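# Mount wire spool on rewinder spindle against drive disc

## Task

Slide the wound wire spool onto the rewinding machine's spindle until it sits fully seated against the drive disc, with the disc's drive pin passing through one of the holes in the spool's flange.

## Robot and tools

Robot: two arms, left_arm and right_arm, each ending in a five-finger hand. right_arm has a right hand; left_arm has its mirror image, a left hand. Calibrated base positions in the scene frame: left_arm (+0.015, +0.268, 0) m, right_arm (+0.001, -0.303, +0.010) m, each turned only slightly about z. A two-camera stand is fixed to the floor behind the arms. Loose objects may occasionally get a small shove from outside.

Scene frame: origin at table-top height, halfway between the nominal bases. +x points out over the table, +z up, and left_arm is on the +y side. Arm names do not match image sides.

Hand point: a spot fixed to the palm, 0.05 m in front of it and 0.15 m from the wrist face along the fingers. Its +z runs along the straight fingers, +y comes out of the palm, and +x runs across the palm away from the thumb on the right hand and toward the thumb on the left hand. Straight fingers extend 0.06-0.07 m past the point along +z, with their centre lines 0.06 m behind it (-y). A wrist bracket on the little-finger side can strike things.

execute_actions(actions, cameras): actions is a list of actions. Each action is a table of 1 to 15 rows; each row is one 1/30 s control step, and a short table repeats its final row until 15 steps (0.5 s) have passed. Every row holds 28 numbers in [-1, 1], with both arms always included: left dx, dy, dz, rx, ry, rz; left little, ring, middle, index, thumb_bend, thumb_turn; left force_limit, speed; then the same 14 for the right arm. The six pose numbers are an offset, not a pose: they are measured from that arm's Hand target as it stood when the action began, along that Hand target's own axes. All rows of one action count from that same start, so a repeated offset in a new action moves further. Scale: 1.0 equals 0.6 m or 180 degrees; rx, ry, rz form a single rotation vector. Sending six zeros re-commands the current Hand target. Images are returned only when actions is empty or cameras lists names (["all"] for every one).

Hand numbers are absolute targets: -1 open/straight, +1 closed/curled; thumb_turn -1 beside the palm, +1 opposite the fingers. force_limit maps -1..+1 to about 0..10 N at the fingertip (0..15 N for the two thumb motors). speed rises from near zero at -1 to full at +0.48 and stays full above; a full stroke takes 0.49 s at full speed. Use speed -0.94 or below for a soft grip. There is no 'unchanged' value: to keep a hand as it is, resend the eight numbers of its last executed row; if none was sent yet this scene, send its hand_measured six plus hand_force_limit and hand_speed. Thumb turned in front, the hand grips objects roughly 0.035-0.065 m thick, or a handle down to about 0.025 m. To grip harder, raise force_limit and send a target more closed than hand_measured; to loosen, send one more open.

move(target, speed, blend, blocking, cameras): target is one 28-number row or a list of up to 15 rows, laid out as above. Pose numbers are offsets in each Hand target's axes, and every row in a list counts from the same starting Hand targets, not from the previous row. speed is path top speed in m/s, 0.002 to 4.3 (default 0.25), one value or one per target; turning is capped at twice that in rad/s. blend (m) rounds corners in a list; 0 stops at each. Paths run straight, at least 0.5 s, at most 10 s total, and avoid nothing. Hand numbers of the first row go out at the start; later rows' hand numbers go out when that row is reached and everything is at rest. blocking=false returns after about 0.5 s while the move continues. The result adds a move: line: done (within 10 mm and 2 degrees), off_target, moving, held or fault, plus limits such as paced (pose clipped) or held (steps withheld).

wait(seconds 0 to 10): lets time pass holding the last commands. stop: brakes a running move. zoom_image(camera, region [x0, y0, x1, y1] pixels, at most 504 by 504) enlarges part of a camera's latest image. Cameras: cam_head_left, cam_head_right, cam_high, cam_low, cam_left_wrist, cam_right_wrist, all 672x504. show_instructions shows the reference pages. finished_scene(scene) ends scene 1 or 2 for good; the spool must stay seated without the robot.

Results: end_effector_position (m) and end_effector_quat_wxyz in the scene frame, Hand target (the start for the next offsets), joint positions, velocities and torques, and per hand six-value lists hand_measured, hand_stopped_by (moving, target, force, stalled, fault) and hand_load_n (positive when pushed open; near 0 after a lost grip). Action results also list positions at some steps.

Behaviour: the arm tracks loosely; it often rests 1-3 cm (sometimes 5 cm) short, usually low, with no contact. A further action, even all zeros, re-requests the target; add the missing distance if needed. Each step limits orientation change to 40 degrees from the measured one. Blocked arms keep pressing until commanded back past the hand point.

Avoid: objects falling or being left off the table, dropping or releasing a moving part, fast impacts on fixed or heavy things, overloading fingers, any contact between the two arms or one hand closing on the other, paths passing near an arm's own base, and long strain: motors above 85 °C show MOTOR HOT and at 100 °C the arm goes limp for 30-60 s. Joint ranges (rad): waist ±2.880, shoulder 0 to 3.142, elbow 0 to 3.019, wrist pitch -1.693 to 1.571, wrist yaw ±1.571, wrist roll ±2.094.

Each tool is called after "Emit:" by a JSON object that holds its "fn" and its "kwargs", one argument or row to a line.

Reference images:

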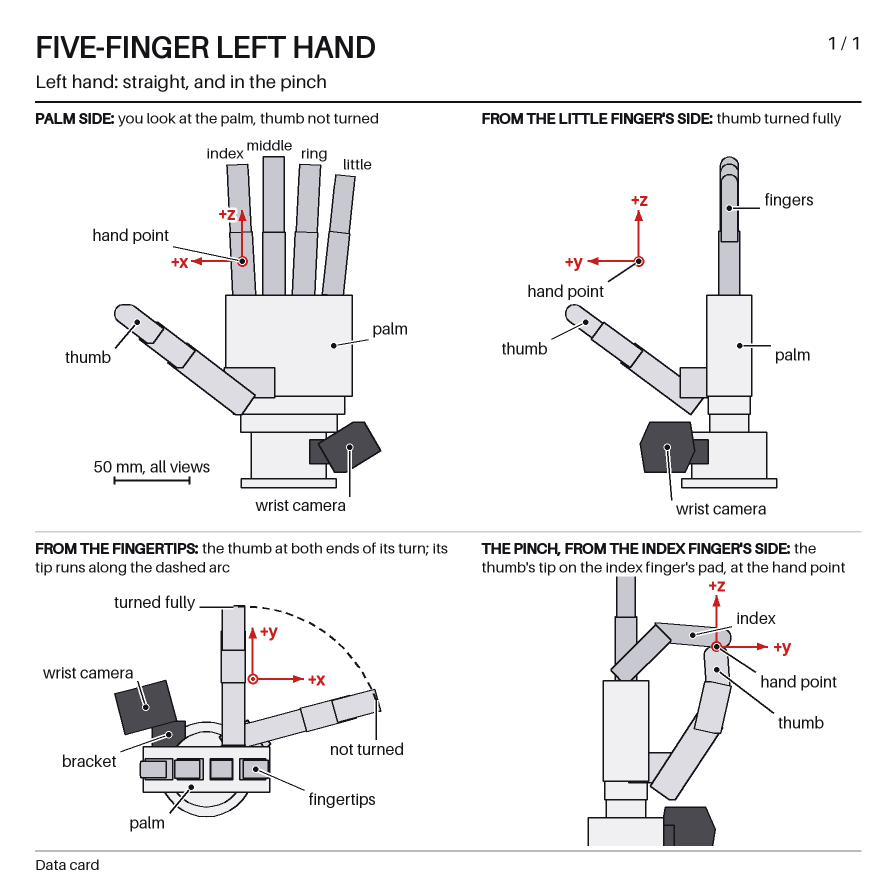

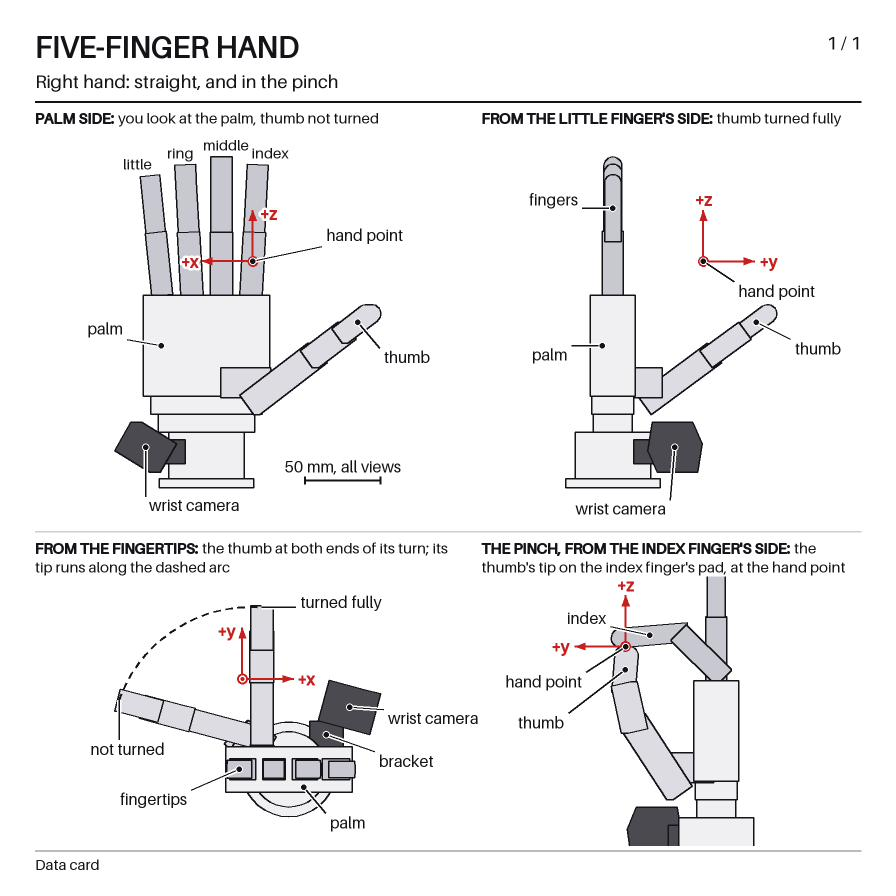

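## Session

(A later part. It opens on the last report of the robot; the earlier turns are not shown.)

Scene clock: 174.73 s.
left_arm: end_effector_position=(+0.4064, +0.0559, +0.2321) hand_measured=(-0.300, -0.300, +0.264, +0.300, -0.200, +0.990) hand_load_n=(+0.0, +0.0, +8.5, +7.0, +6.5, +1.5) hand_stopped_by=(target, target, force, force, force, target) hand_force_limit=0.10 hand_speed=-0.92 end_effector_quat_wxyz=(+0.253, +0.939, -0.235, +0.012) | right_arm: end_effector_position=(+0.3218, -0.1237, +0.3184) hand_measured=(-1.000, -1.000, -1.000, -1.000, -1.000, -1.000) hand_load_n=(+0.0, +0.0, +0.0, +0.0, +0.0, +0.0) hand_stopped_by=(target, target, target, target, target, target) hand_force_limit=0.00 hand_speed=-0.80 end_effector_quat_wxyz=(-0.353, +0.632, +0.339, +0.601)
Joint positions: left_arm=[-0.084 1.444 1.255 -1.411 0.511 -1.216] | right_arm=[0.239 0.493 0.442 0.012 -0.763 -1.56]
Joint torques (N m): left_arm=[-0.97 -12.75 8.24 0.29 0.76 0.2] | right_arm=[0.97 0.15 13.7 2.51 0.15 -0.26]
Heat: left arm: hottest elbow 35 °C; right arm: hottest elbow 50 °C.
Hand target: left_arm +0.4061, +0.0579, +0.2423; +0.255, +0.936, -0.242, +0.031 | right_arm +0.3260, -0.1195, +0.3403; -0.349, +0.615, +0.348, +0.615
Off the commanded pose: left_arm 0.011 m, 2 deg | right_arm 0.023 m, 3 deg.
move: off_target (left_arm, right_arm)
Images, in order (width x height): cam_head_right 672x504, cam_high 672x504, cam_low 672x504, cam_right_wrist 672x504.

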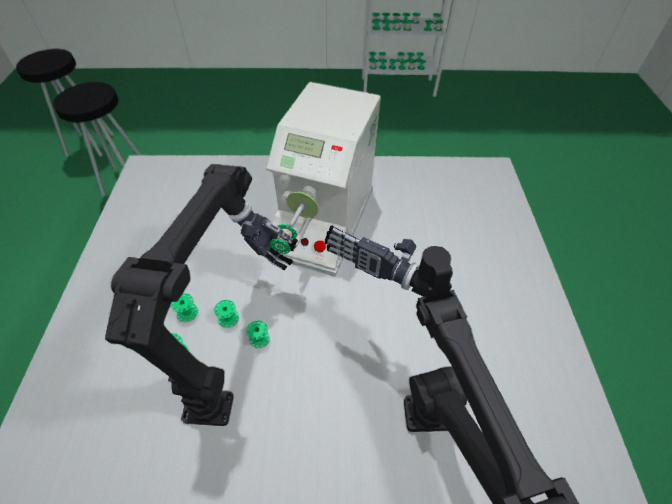

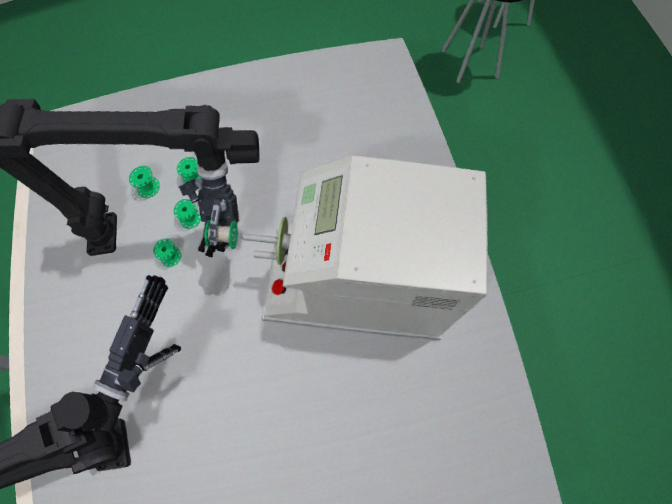

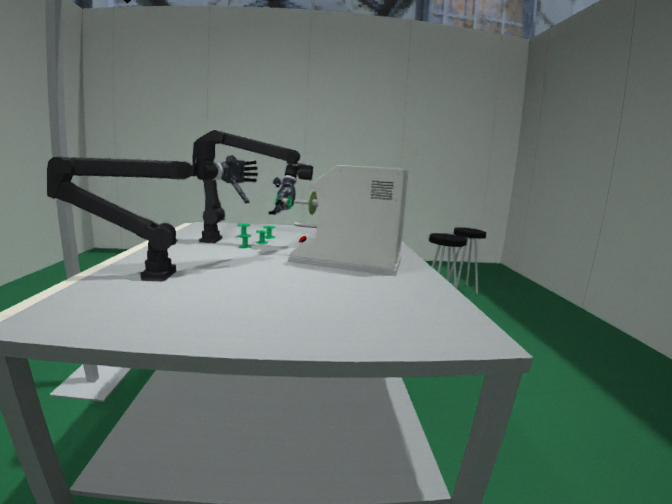

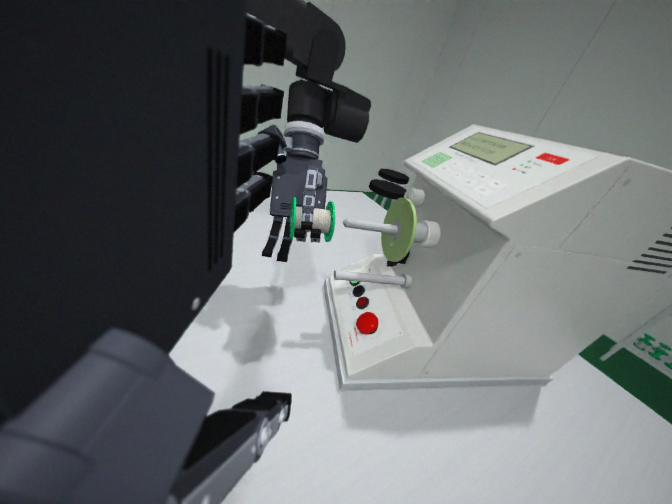

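Emit:
{"fn": "move", "kwargs": {
  "target": [0.051,0.0045,-0.0081,-0.0025,-0.0081,0.0035,-0.3,-0.3,0.5,0.52,-0.16,0.99,0.1,-0.92,0,0,0,0,0,0,-1,-1,-1,-1,-1,-1,0,-0.8],
  "speed": 0.04,
  "cameras": ["cam_low","cam_high","cam_head_right","cam_right_wrist"]
}}

Emit:
{"fn": "zoom_image", "kwargs": {
  "camera": "cam_right_wrist",
  "region": [300, 180, 400, 255]
}}

Emit:
{"fn": "zoom_image", "kwargs": {
  "camera": "cam_high",
  "region": [200, 212, 268, 263]
}}

Emit:
{"fn": "zoom_image", "kwargs": {
  "camera": "cam_low",
  "region": [265, 180, 325, 225]
}}

Emit:
{"fn": "zoom_image", "kwargs": {
  "camera": "cam_head_right",
  "region": [250, 190, 320, 260]
}}

Scene clock: 177.47 s.
left_arm: end_effector_position=(+0.4179, +0.0516, +0.2356) hand_measured=(-0.300, -0.300, +0.264, +0.300, -0.200, +0.990) hand_load_n=(+0.0, +0.0, +8.5, +7.0, +6.5, +1.5) hand_stopped_by=(target, target, force, force, force, target) hand_force_limit=0.10 hand_speed=-0.92 end_effector_quat_wxyz=(+0.254, +0.938, -0.236, +0.002) | right_arm: end_effector_position=(+0.3218, -0.1237, +0.3184) hand_measured=(-1.000, -1.000, -1.000, -1.000, -1.000, -1.000) hand_load_n=(+0.0, +0.0, +0.0, +0.0, +0.0, +0.0) hand_stopped_by=(target, target, target, target, target, target) hand_force_limit=0.00 hand_speed=-0.80 end_effector_quat_wxyz=(-0.353, +0.632, +0.339, +0.601)
Joint positions: left_arm=[-0.09 1.487 1.31 -1.445 0.511 -1.215] | right_arm=[0.239 0.493 0.442 0.012 -0.763 -1.56]
Joint torques (N m): left_arm=[-2.14 -10.34 13.16 -0.62 0.72 0.18] | right_arm=[0.97 0.15 13.7 2.5 0.15 -0.27]
Heat: left arm: hottest elbow 35 °C; right arm: hottest elbow 50 °C.
Hand target: left_arm +0.4321, +0.0449, +0.2532; +0.255, +0.934, -0.251, +0.019 | right_arm +0.3260, -0.1195, +0.3403; -0.349, +0.615, +0.348, +0.615
Off the commanded pose: left_arm 0.024 m, 3 deg | right_arm 0.023 m, 3 deg.
move: off_target (left_arm, right_arm)
Images, in order (width x height): cam_head_right 672x504, cam_high 672x504, cam_low 672x504, cam_right_wrist 672x504.

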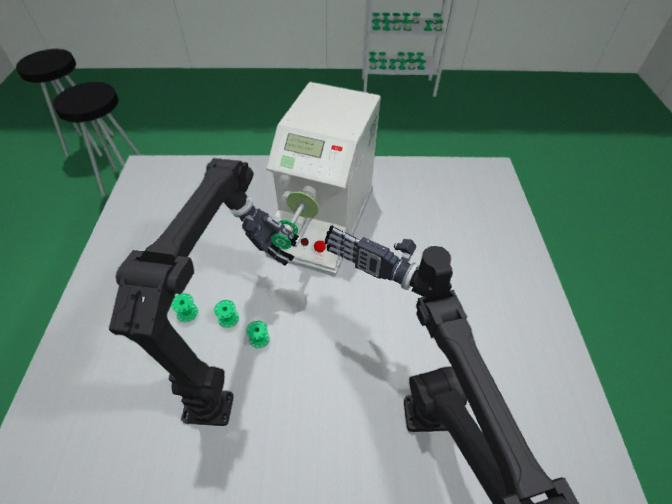

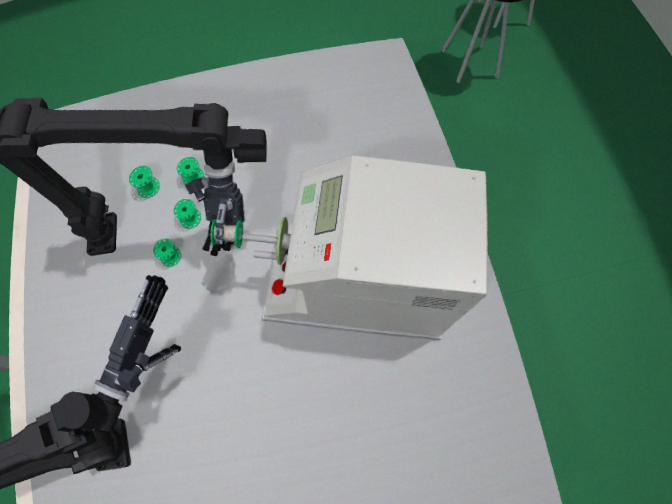

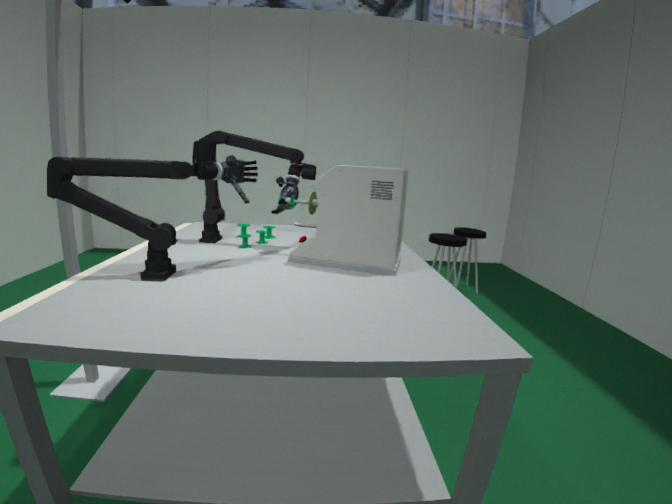

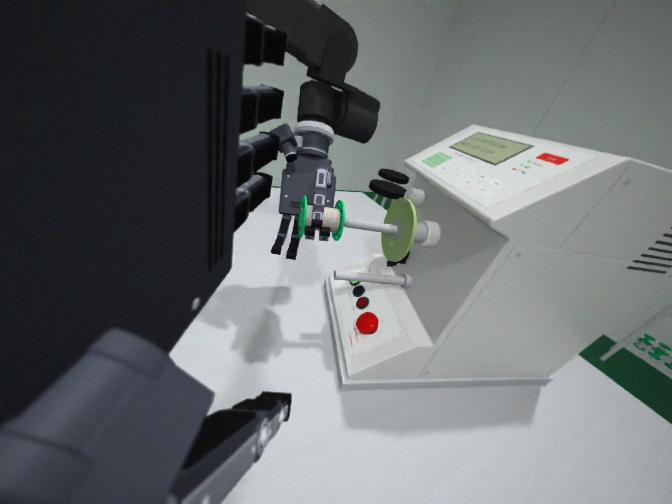

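Scaled by 5.040 from the camera's 672x504 image, which has a finer 960x720 frame.

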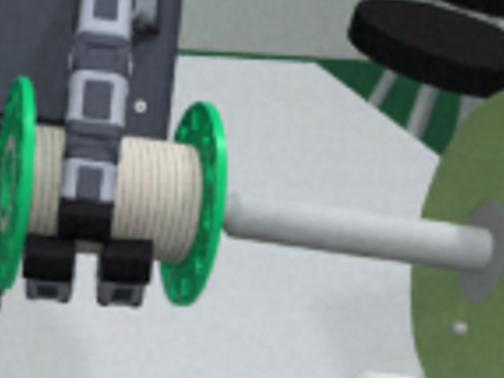

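Scaled by 7.412 from the camera's 672x504 image, which has a finer 960x720 frame.

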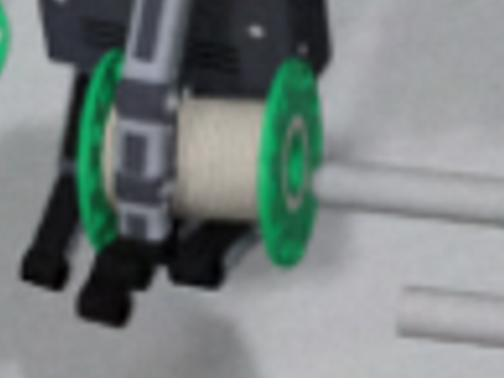

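Scaled by 8.400 from the camera's 672x504 image, which has a finer 960x720 frame.

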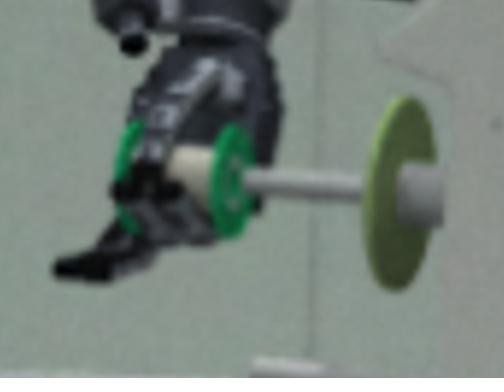

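Scaled by 7.200 from the camera's 672x504 image, which has a finer 960x720 frame.

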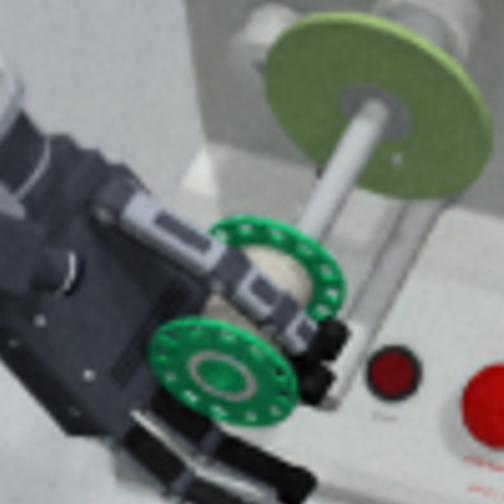

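Emit:
{"fn": "move", "kwargs": {
  "target": [0.003,0.0105,0.0024,0,0,0,-0.3,-0.3,0.5,0.52,-0.16,0.99,0.1,-0.92,0,0,0,0,0,0,-1,-1,-1,-1,-1,-1,0,-0.8],
  "speed": 0.04,
  "cameras": ["cam_low","cam_high","cam_head_right","cam_right_wrist"]
}}

Emit:
{"fn": "zoom_image", "kwargs": {
  "camera": "cam_right_wrist",
  "region": [300, 180, 400, 255]
}}

Emit:
{"fn": "zoom_image", "kwargs": {
  "camera": "cam_high",
  "region": [200, 212, 268, 263]
}}

Emit:
{"fn": "zoom_image", "kwargs": {
  "camera": "cam_low",
  "region": [265, 180, 325, 225]
}}

Emit:
{"fn": "zoom_image", "kwargs": {
  "camera": "cam_head_right",
  "region": [250, 190, 320, 260]
}}

Scene clock: 180.00 s.
left_arm: end_effector_position=(+0.4146, +0.0456, +0.2355) hand_measured=(-0.300, -0.300, +0.264, +0.300, -0.200, +0.990) hand_load_n=(+0.0, +0.0, +8.5, +7.0, +6.5, +2.0) hand_stopped_by=(target, target, force, force, force, target) hand_force_limit=0.10 hand_speed=-0.92 end_effector_quat_wxyz=(+0.254, +0.936, -0.243, -0.001) | right_arm: end_effector_position=(+0.3218, -0.1237, +0.3184) hand_measured=(-1.000, -1.000, -1.000, -1.000, -1.000, -1.000) hand_load_n=(+0.0, +0.0, +0.0, +0.0, +0.0, +0.0) hand_stopped_by=(target, target, target, target, target, target) hand_force_limit=0.00 hand_speed=-0.80 end_effector_quat_wxyz=(-0.353, +0.632, +0.339, +0.601)
Joint positions: left_arm=[-0.105 1.488 1.31 -1.445 0.511 -1.215] | right_arm=[0.239 0.493 0.442 0.012 -0.763 -1.56]
Joint torques (N m): left_arm=[-2.32 -10.81 13.23 -0.49 0.74 0.02] | right_arm=[0.97 0.15 13.7 2.5 0.15 -0.26]
Heat: left arm: hottest elbow 35 °C; right arm: hottest elbow 50 °C.
Hand target: left_arm +0.4304, +0.0386, +0.2553; +0.255, +0.934, -0.251, +0.019 | right_arm +0.3260, -0.1195, +0.3403; -0.349, +0.615, +0.348, +0.615
Off the commanded pose: left_arm 0.026 m, 3 deg | right_arm 0.023 m, 3 deg.
move: off_target (left_arm, right_arm)
Images, in order (width x height): cam_head_right 672x504, cam_high 672x504, cam_low 672x504, cam_right_wrist 672x504.

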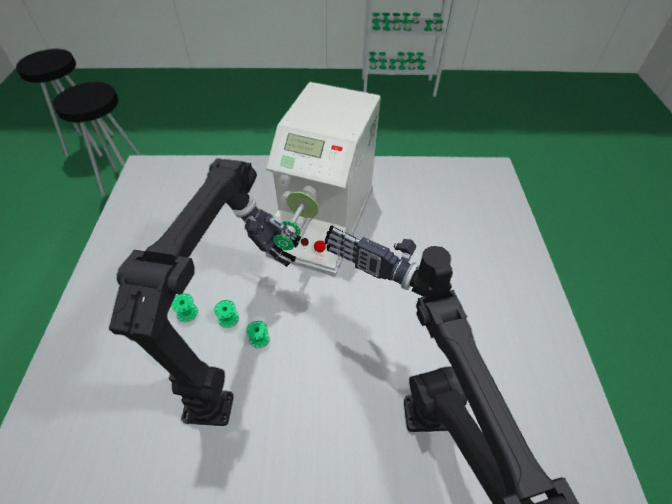

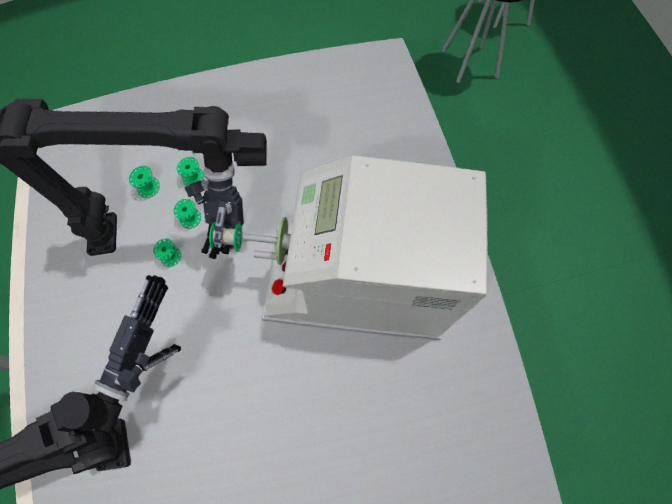

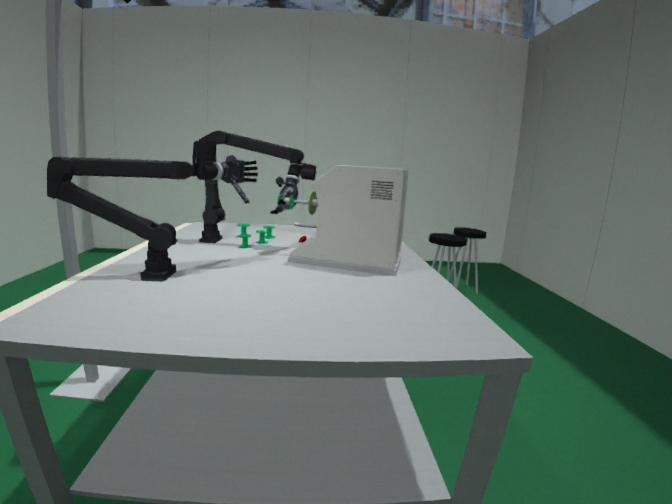

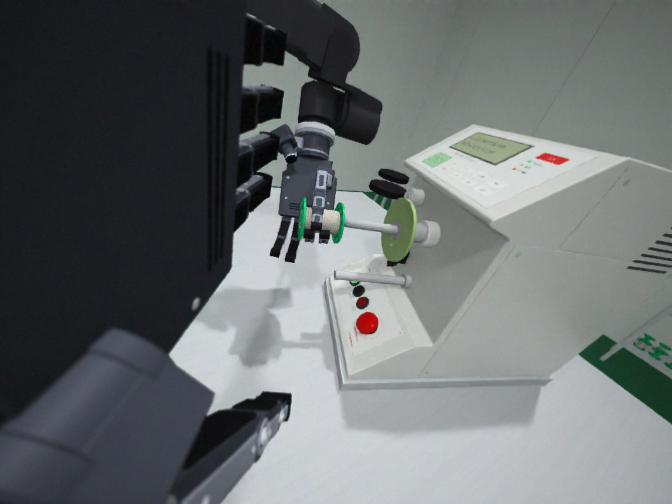

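Scaled by 5.040 from the camera's 672x504 image, which has a finer 960x720 frame.

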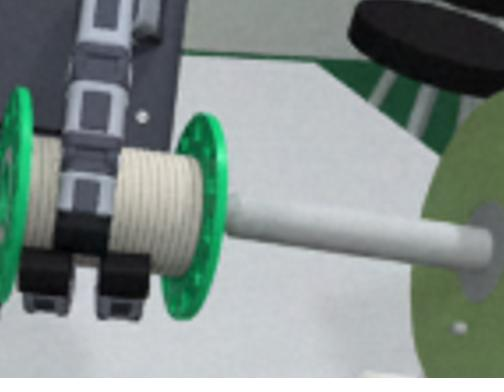

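Scaled by 7.412 from the camera's 672x504 image, which has a finer 960x720 frame.

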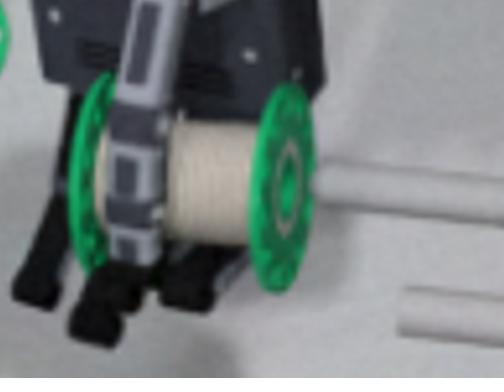

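Scaled by 8.400 from the camera's 672x504 image, which has a finer 960x720 frame.

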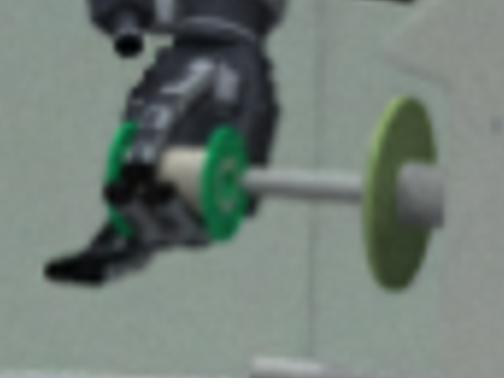

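Scaled by 7.200 from the camera's 672x504 image, which has a finer 960x720 frame.

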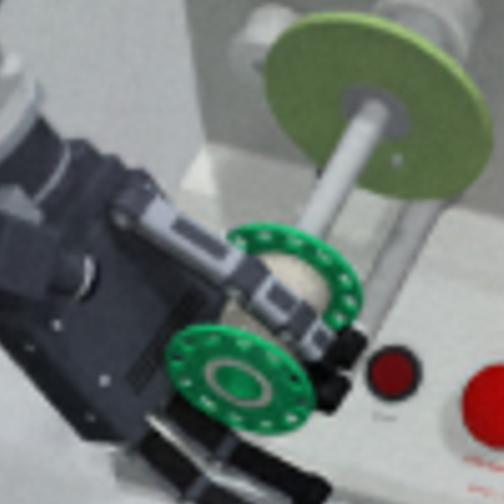

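Emit:
{"fn": "move", "kwargs": {
  "target": [0.0148,-0.0042,-0.0025,-0.0014,-0.0039,0.0072,-0.3,-0.3,0.5,0.52,-0.16,0.99,0.1,-0.92,0,0,0,0,0,0,-1,-1,-1,-1,-1,-1,0,-0.8],
  "speed": 0.04,
  "cameras": ["cam_low","cam_high","cam_head_right","cam_right_wrist"]
}}

Emit:
{"fn": "zoom_image", "kwargs": {
  "camera": "cam_right_wrist",
  "region": [300, 180, 400, 255]
}}

Emit:
{"fn": "zoom_image", "kwargs": {
  "camera": "cam_high",
  "region": [200, 212, 268, 263]
}}

Emit:
{"fn": "zoom_image", "kwargs": {
  "camera": "cam_low",
  "region": [265, 180, 325, 225]
}}

Emit:
{"fn": "zoom_image", "kwargs": {
  "camera": "cam_head_right",
  "region": [250, 190, 320, 260]
}}

Scene clock: 181.93 s.
left_arm: end_effector_position=(+0.4252, +0.0438, +0.2385) hand_measured=(-0.300, -0.300, +0.264, +0.300, -0.200, +0.990) hand_load_n=(+0.0, +0.0, +8.5, +7.0, +6.0, +2.0) hand_stopped_by=(target, target, force, force, force, target) hand_force_limit=0.10 hand_speed=-0.92 end_effector_quat_wxyz=(+0.254, +0.935, -0.248, -0.003) | right_arm: end_effector_position=(+0.3218, -0.1237, +0.3184) hand_measured=(-1.000, -1.000, -1.000, -1.000, -1.000, -1.000) hand_load_n=(+0.0, +0.0, +0.0, +0.0, +0.0, +0.0) hand_stopped_by=(target, target, target, target, target, target) hand_force_limit=0.00 hand_speed=-0.80 end_effector_quat_wxyz=(-0.353, +0.632, +0.339, +0.601)
Joint positions: left_arm=[-0.105 1.521 1.355 -1.466 0.511 -1.202] | right_arm=[0.239 0.493 0.442 0.012 -0.763 -1.56]
Joint torques (N m): left_arm=[-2.08 -10.87 13.26 -0.61 0.73 0.19] | right_arm=[0.97 0.15 13.7 2.51 0.15 -0.27]
Heat: left arm: hottest elbow 36 °C; right arm: hottest elbow 50 °C.
Hand target: left_arm +0.4396, +0.0371, +0.2571; +0.256, +0.930, -0.263, +0.016 | right_arm +0.3260, -0.1195, +0.3403; -0.349, +0.615, +0.348, +0.615
Off the commanded pose: left_arm 0.024 m, 3 deg | right_arm 0.023 m, 3 deg.
move: off_target (left_arm, right_arm)
Images, in order (width x height): cam_head_right 672x504, cam_high 672x504, cam_low 672x504, cam_right_wrist 672x504.

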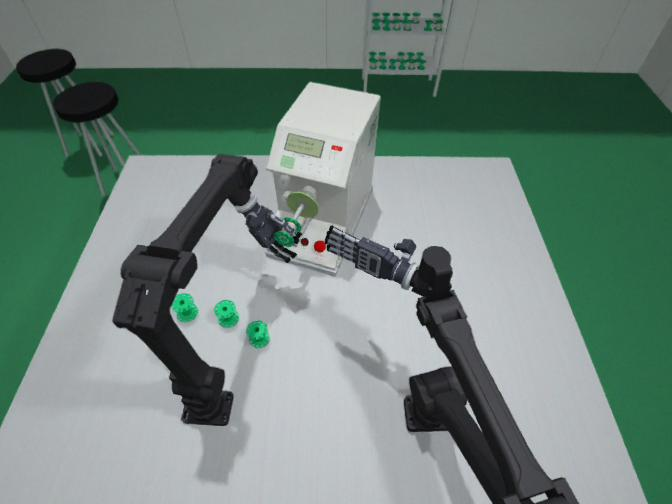

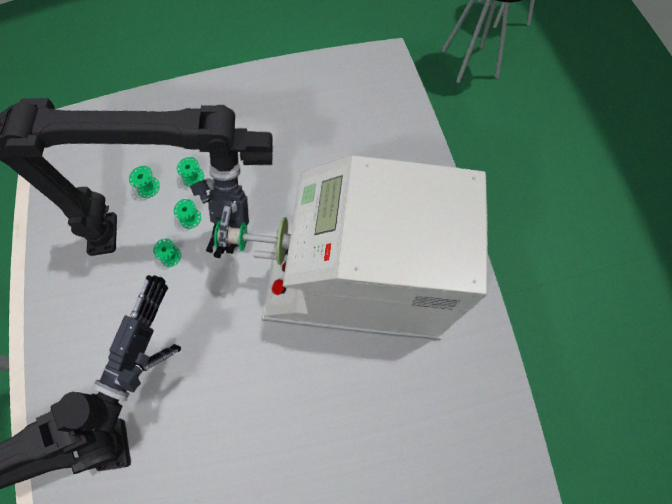

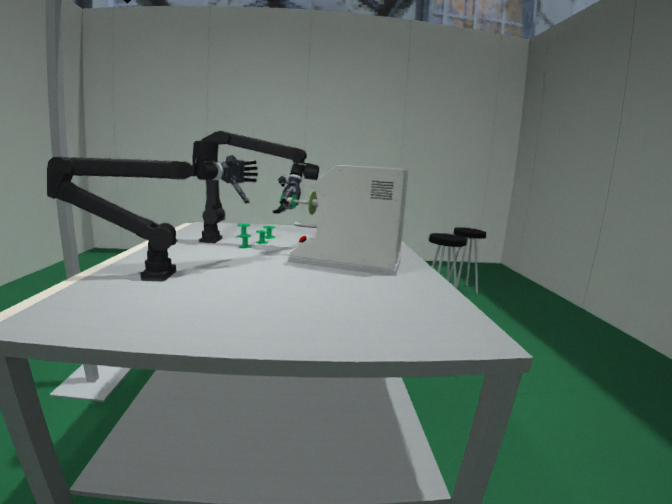

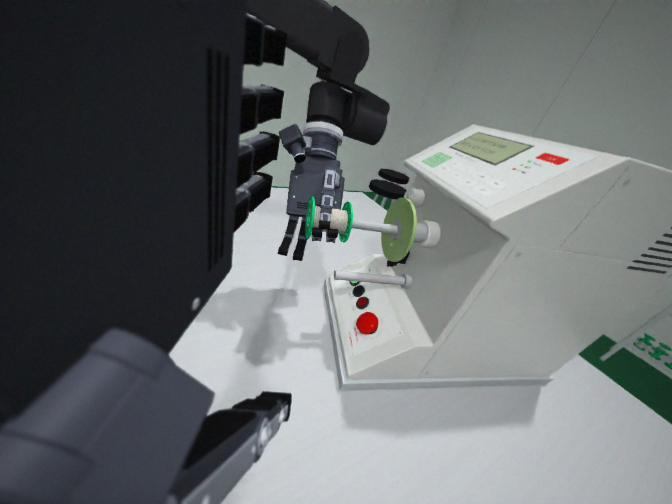

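Scaled by 5.040 from the camera's 672x504 image, which has a finer 960x720 frame.

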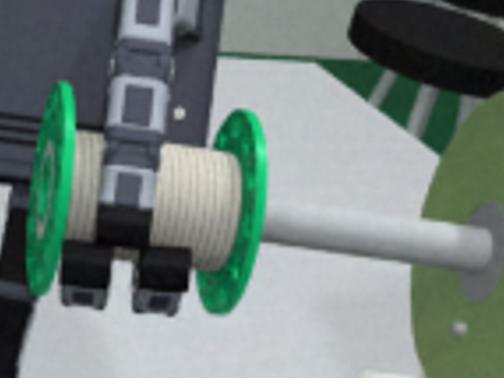

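Scaled by 7.412 from the camera's 672x504 image, which has a finer 960x720 frame.

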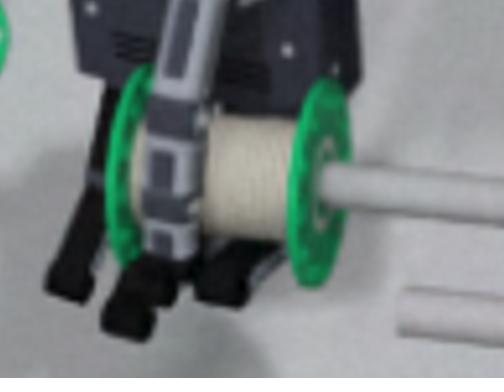

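Scaled by 8.400 from the camera's 672x504 image, which has a finer 960x720 frame.

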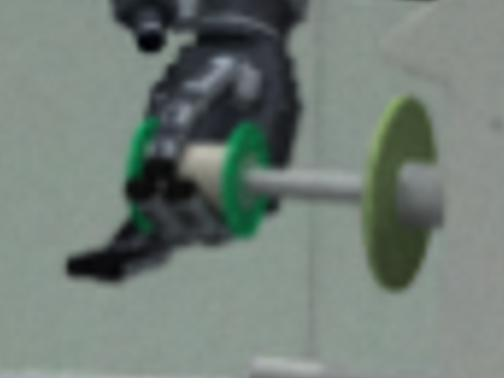

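Scaled by 7.200 from the camera's 672x504 image, which has a finer 960x720 frame.

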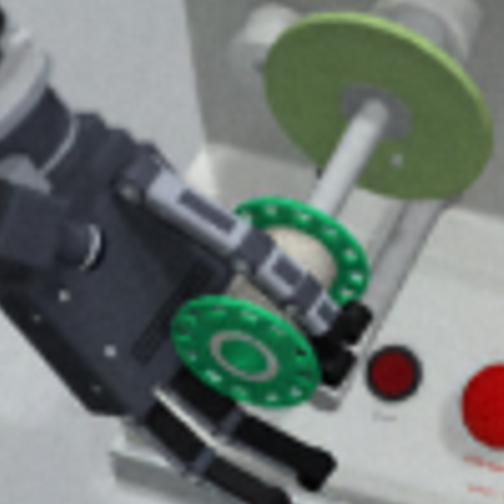

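Emit:
{"fn": "move", "kwargs": {
  "target": [0.0124,-0.0047,0.0018,0,0,0,-0.3,-0.3,0.5,0.52,-0.16,0.99,0.1,-0.92,0,0,0,0,0,0,-1,-1,-1,-1,-1,-1,0,-0.8],
  "speed": 0.03,
  "cameras": ["cam_low","cam_high","cam_head_right","cam_right_wrist"]
}}

Emit:
{"fn": "zoom_image", "kwargs": {
  "camera": "cam_right_wrist",
  "region": [300, 180, 400, 255]
}}

Emit:
{"fn": "zoom_image", "kwargs": {
  "camera": "cam_high",
  "region": [200, 212, 268, 263]
}}

Scene clock: 183.43 s.
left_arm: end_effector_position=(+0.4322, +0.0421, +0.2383) hand_measured=(-0.300, -0.300, +0.264, +0.300, -0.200, +0.990) hand_load_n=(+0.0, +0.0, +8.5, +7.0, +6.5, +1.5) hand_stopped_by=(target, target, force, force, force, target) hand_force_limit=0.10 hand_speed=-0.92 end_effector_quat_wxyz=(+0.254, +0.934, -0.249, -0.003) | right_arm: end_effector_position=(+0.3218, -0.1237, +0.3184) hand_measured=(-1.000, -1.000, -1.000, -1.000, -1.000, -1.000) hand_load_n=(+0.0, +0.0, +0.0, +0.0, +0.0, +0.0) hand_stopped_by=(target, target, target, target, target, target) hand_force_limit=0.00 hand_speed=-0.80 end_effector_quat_wxyz=(-0.353, +0.632, +0.339, +0.601)
Joint positions: left_arm=[-0.106 1.541 1.377 -1.468 0.511 -1.199] | right_arm=[0.239 0.493 0.442 0.012 -0.763 -1.56]
Joint torques (N m): left_arm=[-2.2 -11.22 13.22 -0.49 0.72 0.15] | right_arm=[0.97 0.15 13.7 2.5 0.15 -0.27]
Heat: left arm: hottest elbow 36 °C; right arm: hottest elbow 50 °C.
Hand target: left_arm +0.4472, +0.0351, +0.2559; +0.256, +0.930, -0.263, +0.016 | right_arm +0.3260, -0.1195, +0.3403; -0.349, +0.615, +0.348, +0.615
Off the commanded pose: left_arm 0.024 m, 3 deg | right_arm 0.023 m, 3 deg.
move: off_target (left_arm, right_arm)
Images, in order (width x height): cam_head_right 672x504, cam_high 672x504, cam_low 672x504, cam_right_wrist 672x504.

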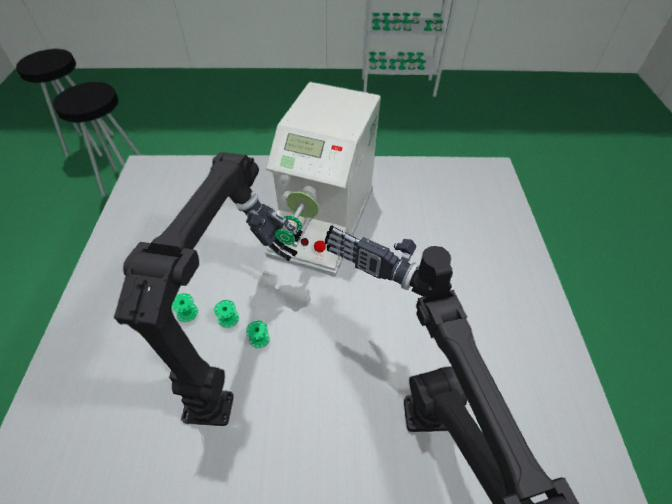

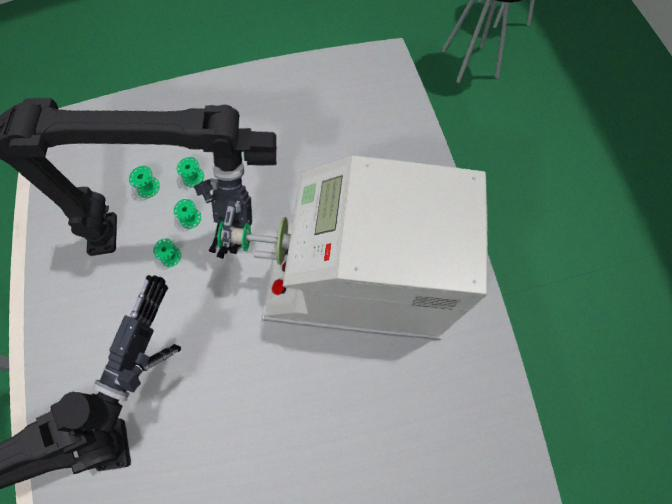

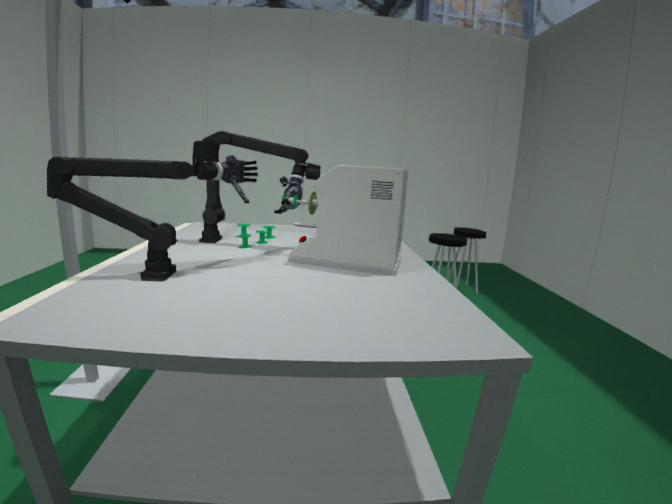

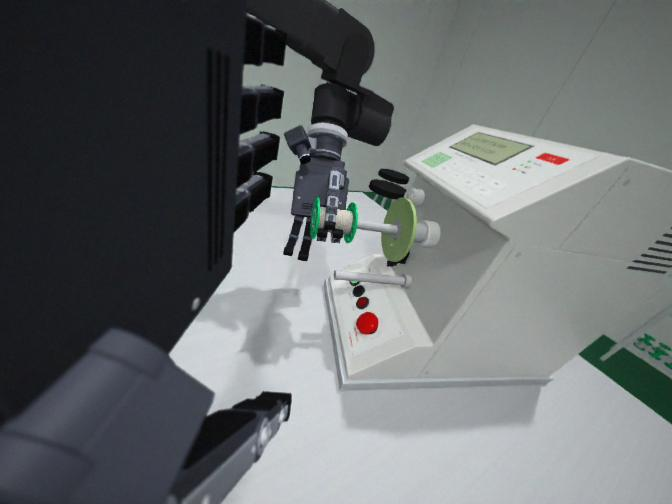

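Scaled by 5.040 from the camera's 672x504 image, which has a finer 960x720 frame.

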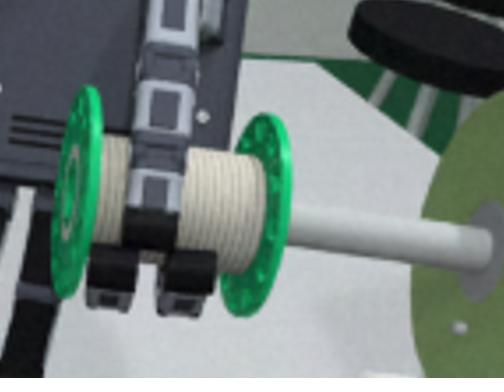

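Scaled by 7.412 from the camera's 672x504 image, which has a finer 960x720 frame.

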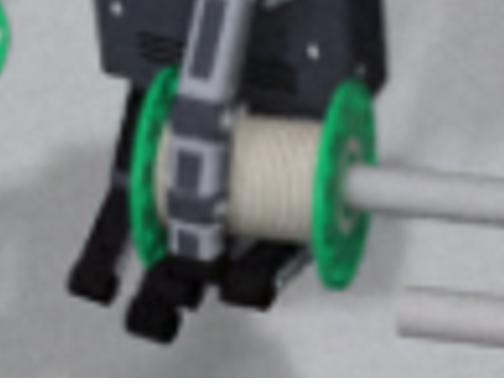

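Emit:
{"fn": "move", "kwargs": {
  "target": [0.0188,-0.0072,0.0031,0,0,0,-0.3,-0.3,0.5,0.52,-0.16,0.99,0.1,-0.92,0,0,0,0,0,0,-1,-1,-1,-1,-1,-1,0,-0.8],
  "speed": 0.03,
  "cameras": ["cam_low","cam_high","cam_left_wrist","cam_right_wrist"]
}}

Emit:
{"fn": "zoom_image", "kwargs": {
  "camera": "cam_right_wrist",
  "region": [300, 180, 420, 270]
}}

Emit:
{"fn": "zoom_image", "kwargs": {
  "camera": "cam_high",
  "region": [210, 212, 290, 272]
}}

Scene clock: 185.87 s.
left_arm: end_effector_position=(+0.4441, +0.0390, +0.2382) hand_measured=(-0.300, -0.300, +0.264, +0.300, -0.200, +0.990) hand_load_n=(+0.0, +0.5, +8.5, +6.5, +6.5, +1.5) hand_stopped_by=(target, target, force, force, force, target) hand_force_limit=0.10 hand_speed=-0.92 end_effector_quat_wxyz=(+0.254, +0.934, -0.251, -0.001) | right_arm: end_effector_position=(+0.3218, -0.1237, +0.3184) hand_measured=(-1.000, -1.000, -1.000, -1.000, -1.000, -1.000) hand_load_n=(+0.0, -0.5, +0.0, +0.0, +0.0, +0.0) hand_stopped_by=(target, target, target, target, target, target) hand_force_limit=0.00 hand_speed=-0.80 end_effector_quat_wxyz=(-0.353, +0.632, +0.339, +0.601)
Joint positions: left_arm=[-0.108 1.571 1.411 -1.468 0.511 -1.199] | right_arm=[0.239 0.493 0.442 0.012 -0.763 -1.56]
Joint torques (N m): left_arm=[-2.26 -11.52 13.12 -0.5 0.72 0.12] | right_arm=[0.97 0.15 13.7 2.51 0.14 -0.27]
Heat: left arm: hottest elbow 36 °C; right arm: hottest elbow 49 °C.
Hand target: left_arm +0.4589, +0.0320, +0.2540; +0.256, +0.930, -0.263, +0.016 | right_arm +0.3260, -0.1195, +0.3403; -0.349, +0.615, +0.348, +0.615
Off the commanded pose: left_arm 0.023 m, 2 deg | right_arm 0.023 m, 3 deg.
move: off_target (left_arm, right_arm)
Images, in order (width x height): cam_high 672x504, cam_low 672x504, cam_left_wrist 672x504, cam_right_wrist 672x504.

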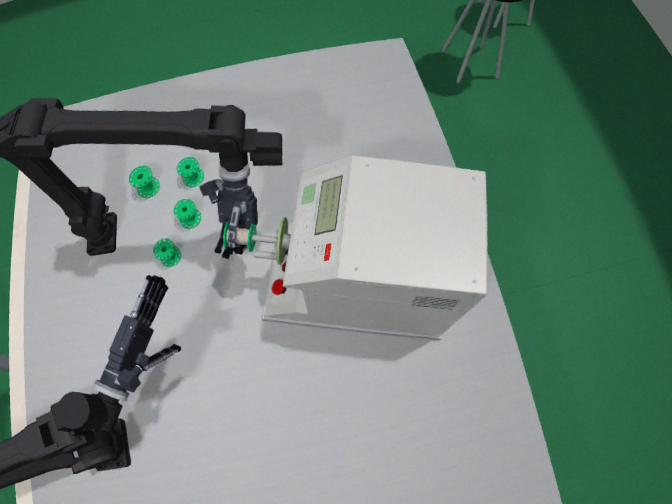

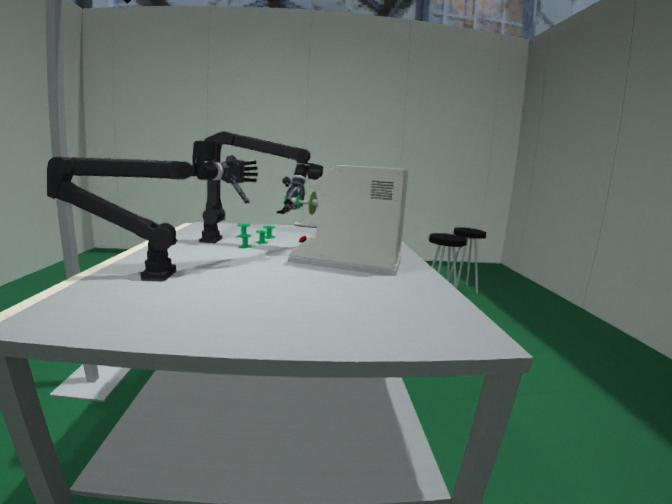

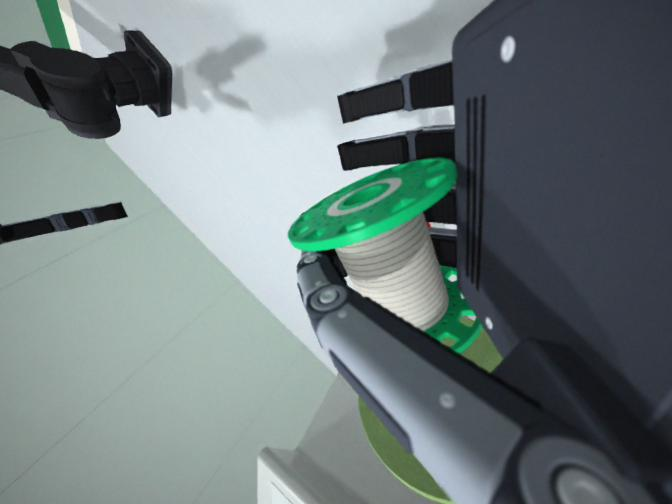

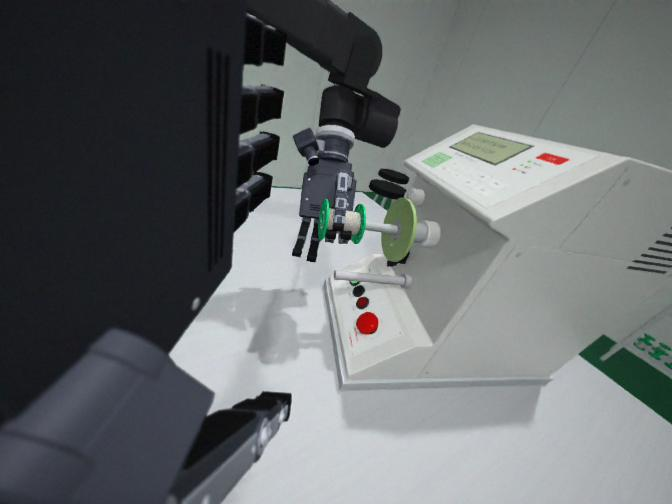

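Scaled by 4.200 from the camera's 672x504 image, which has a finer 960x720 frame.

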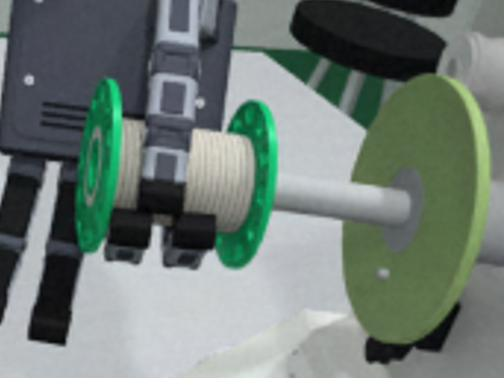

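Scaled by 6.300 from the camera's 672x504 image, which has a finer 960x720 frame.

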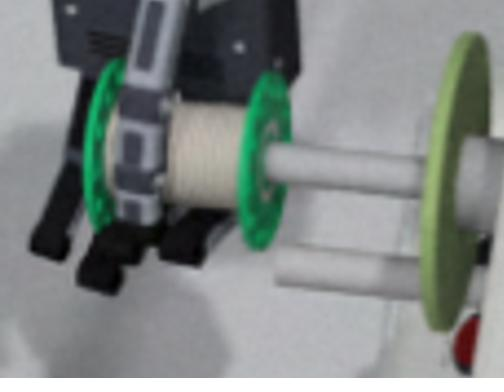

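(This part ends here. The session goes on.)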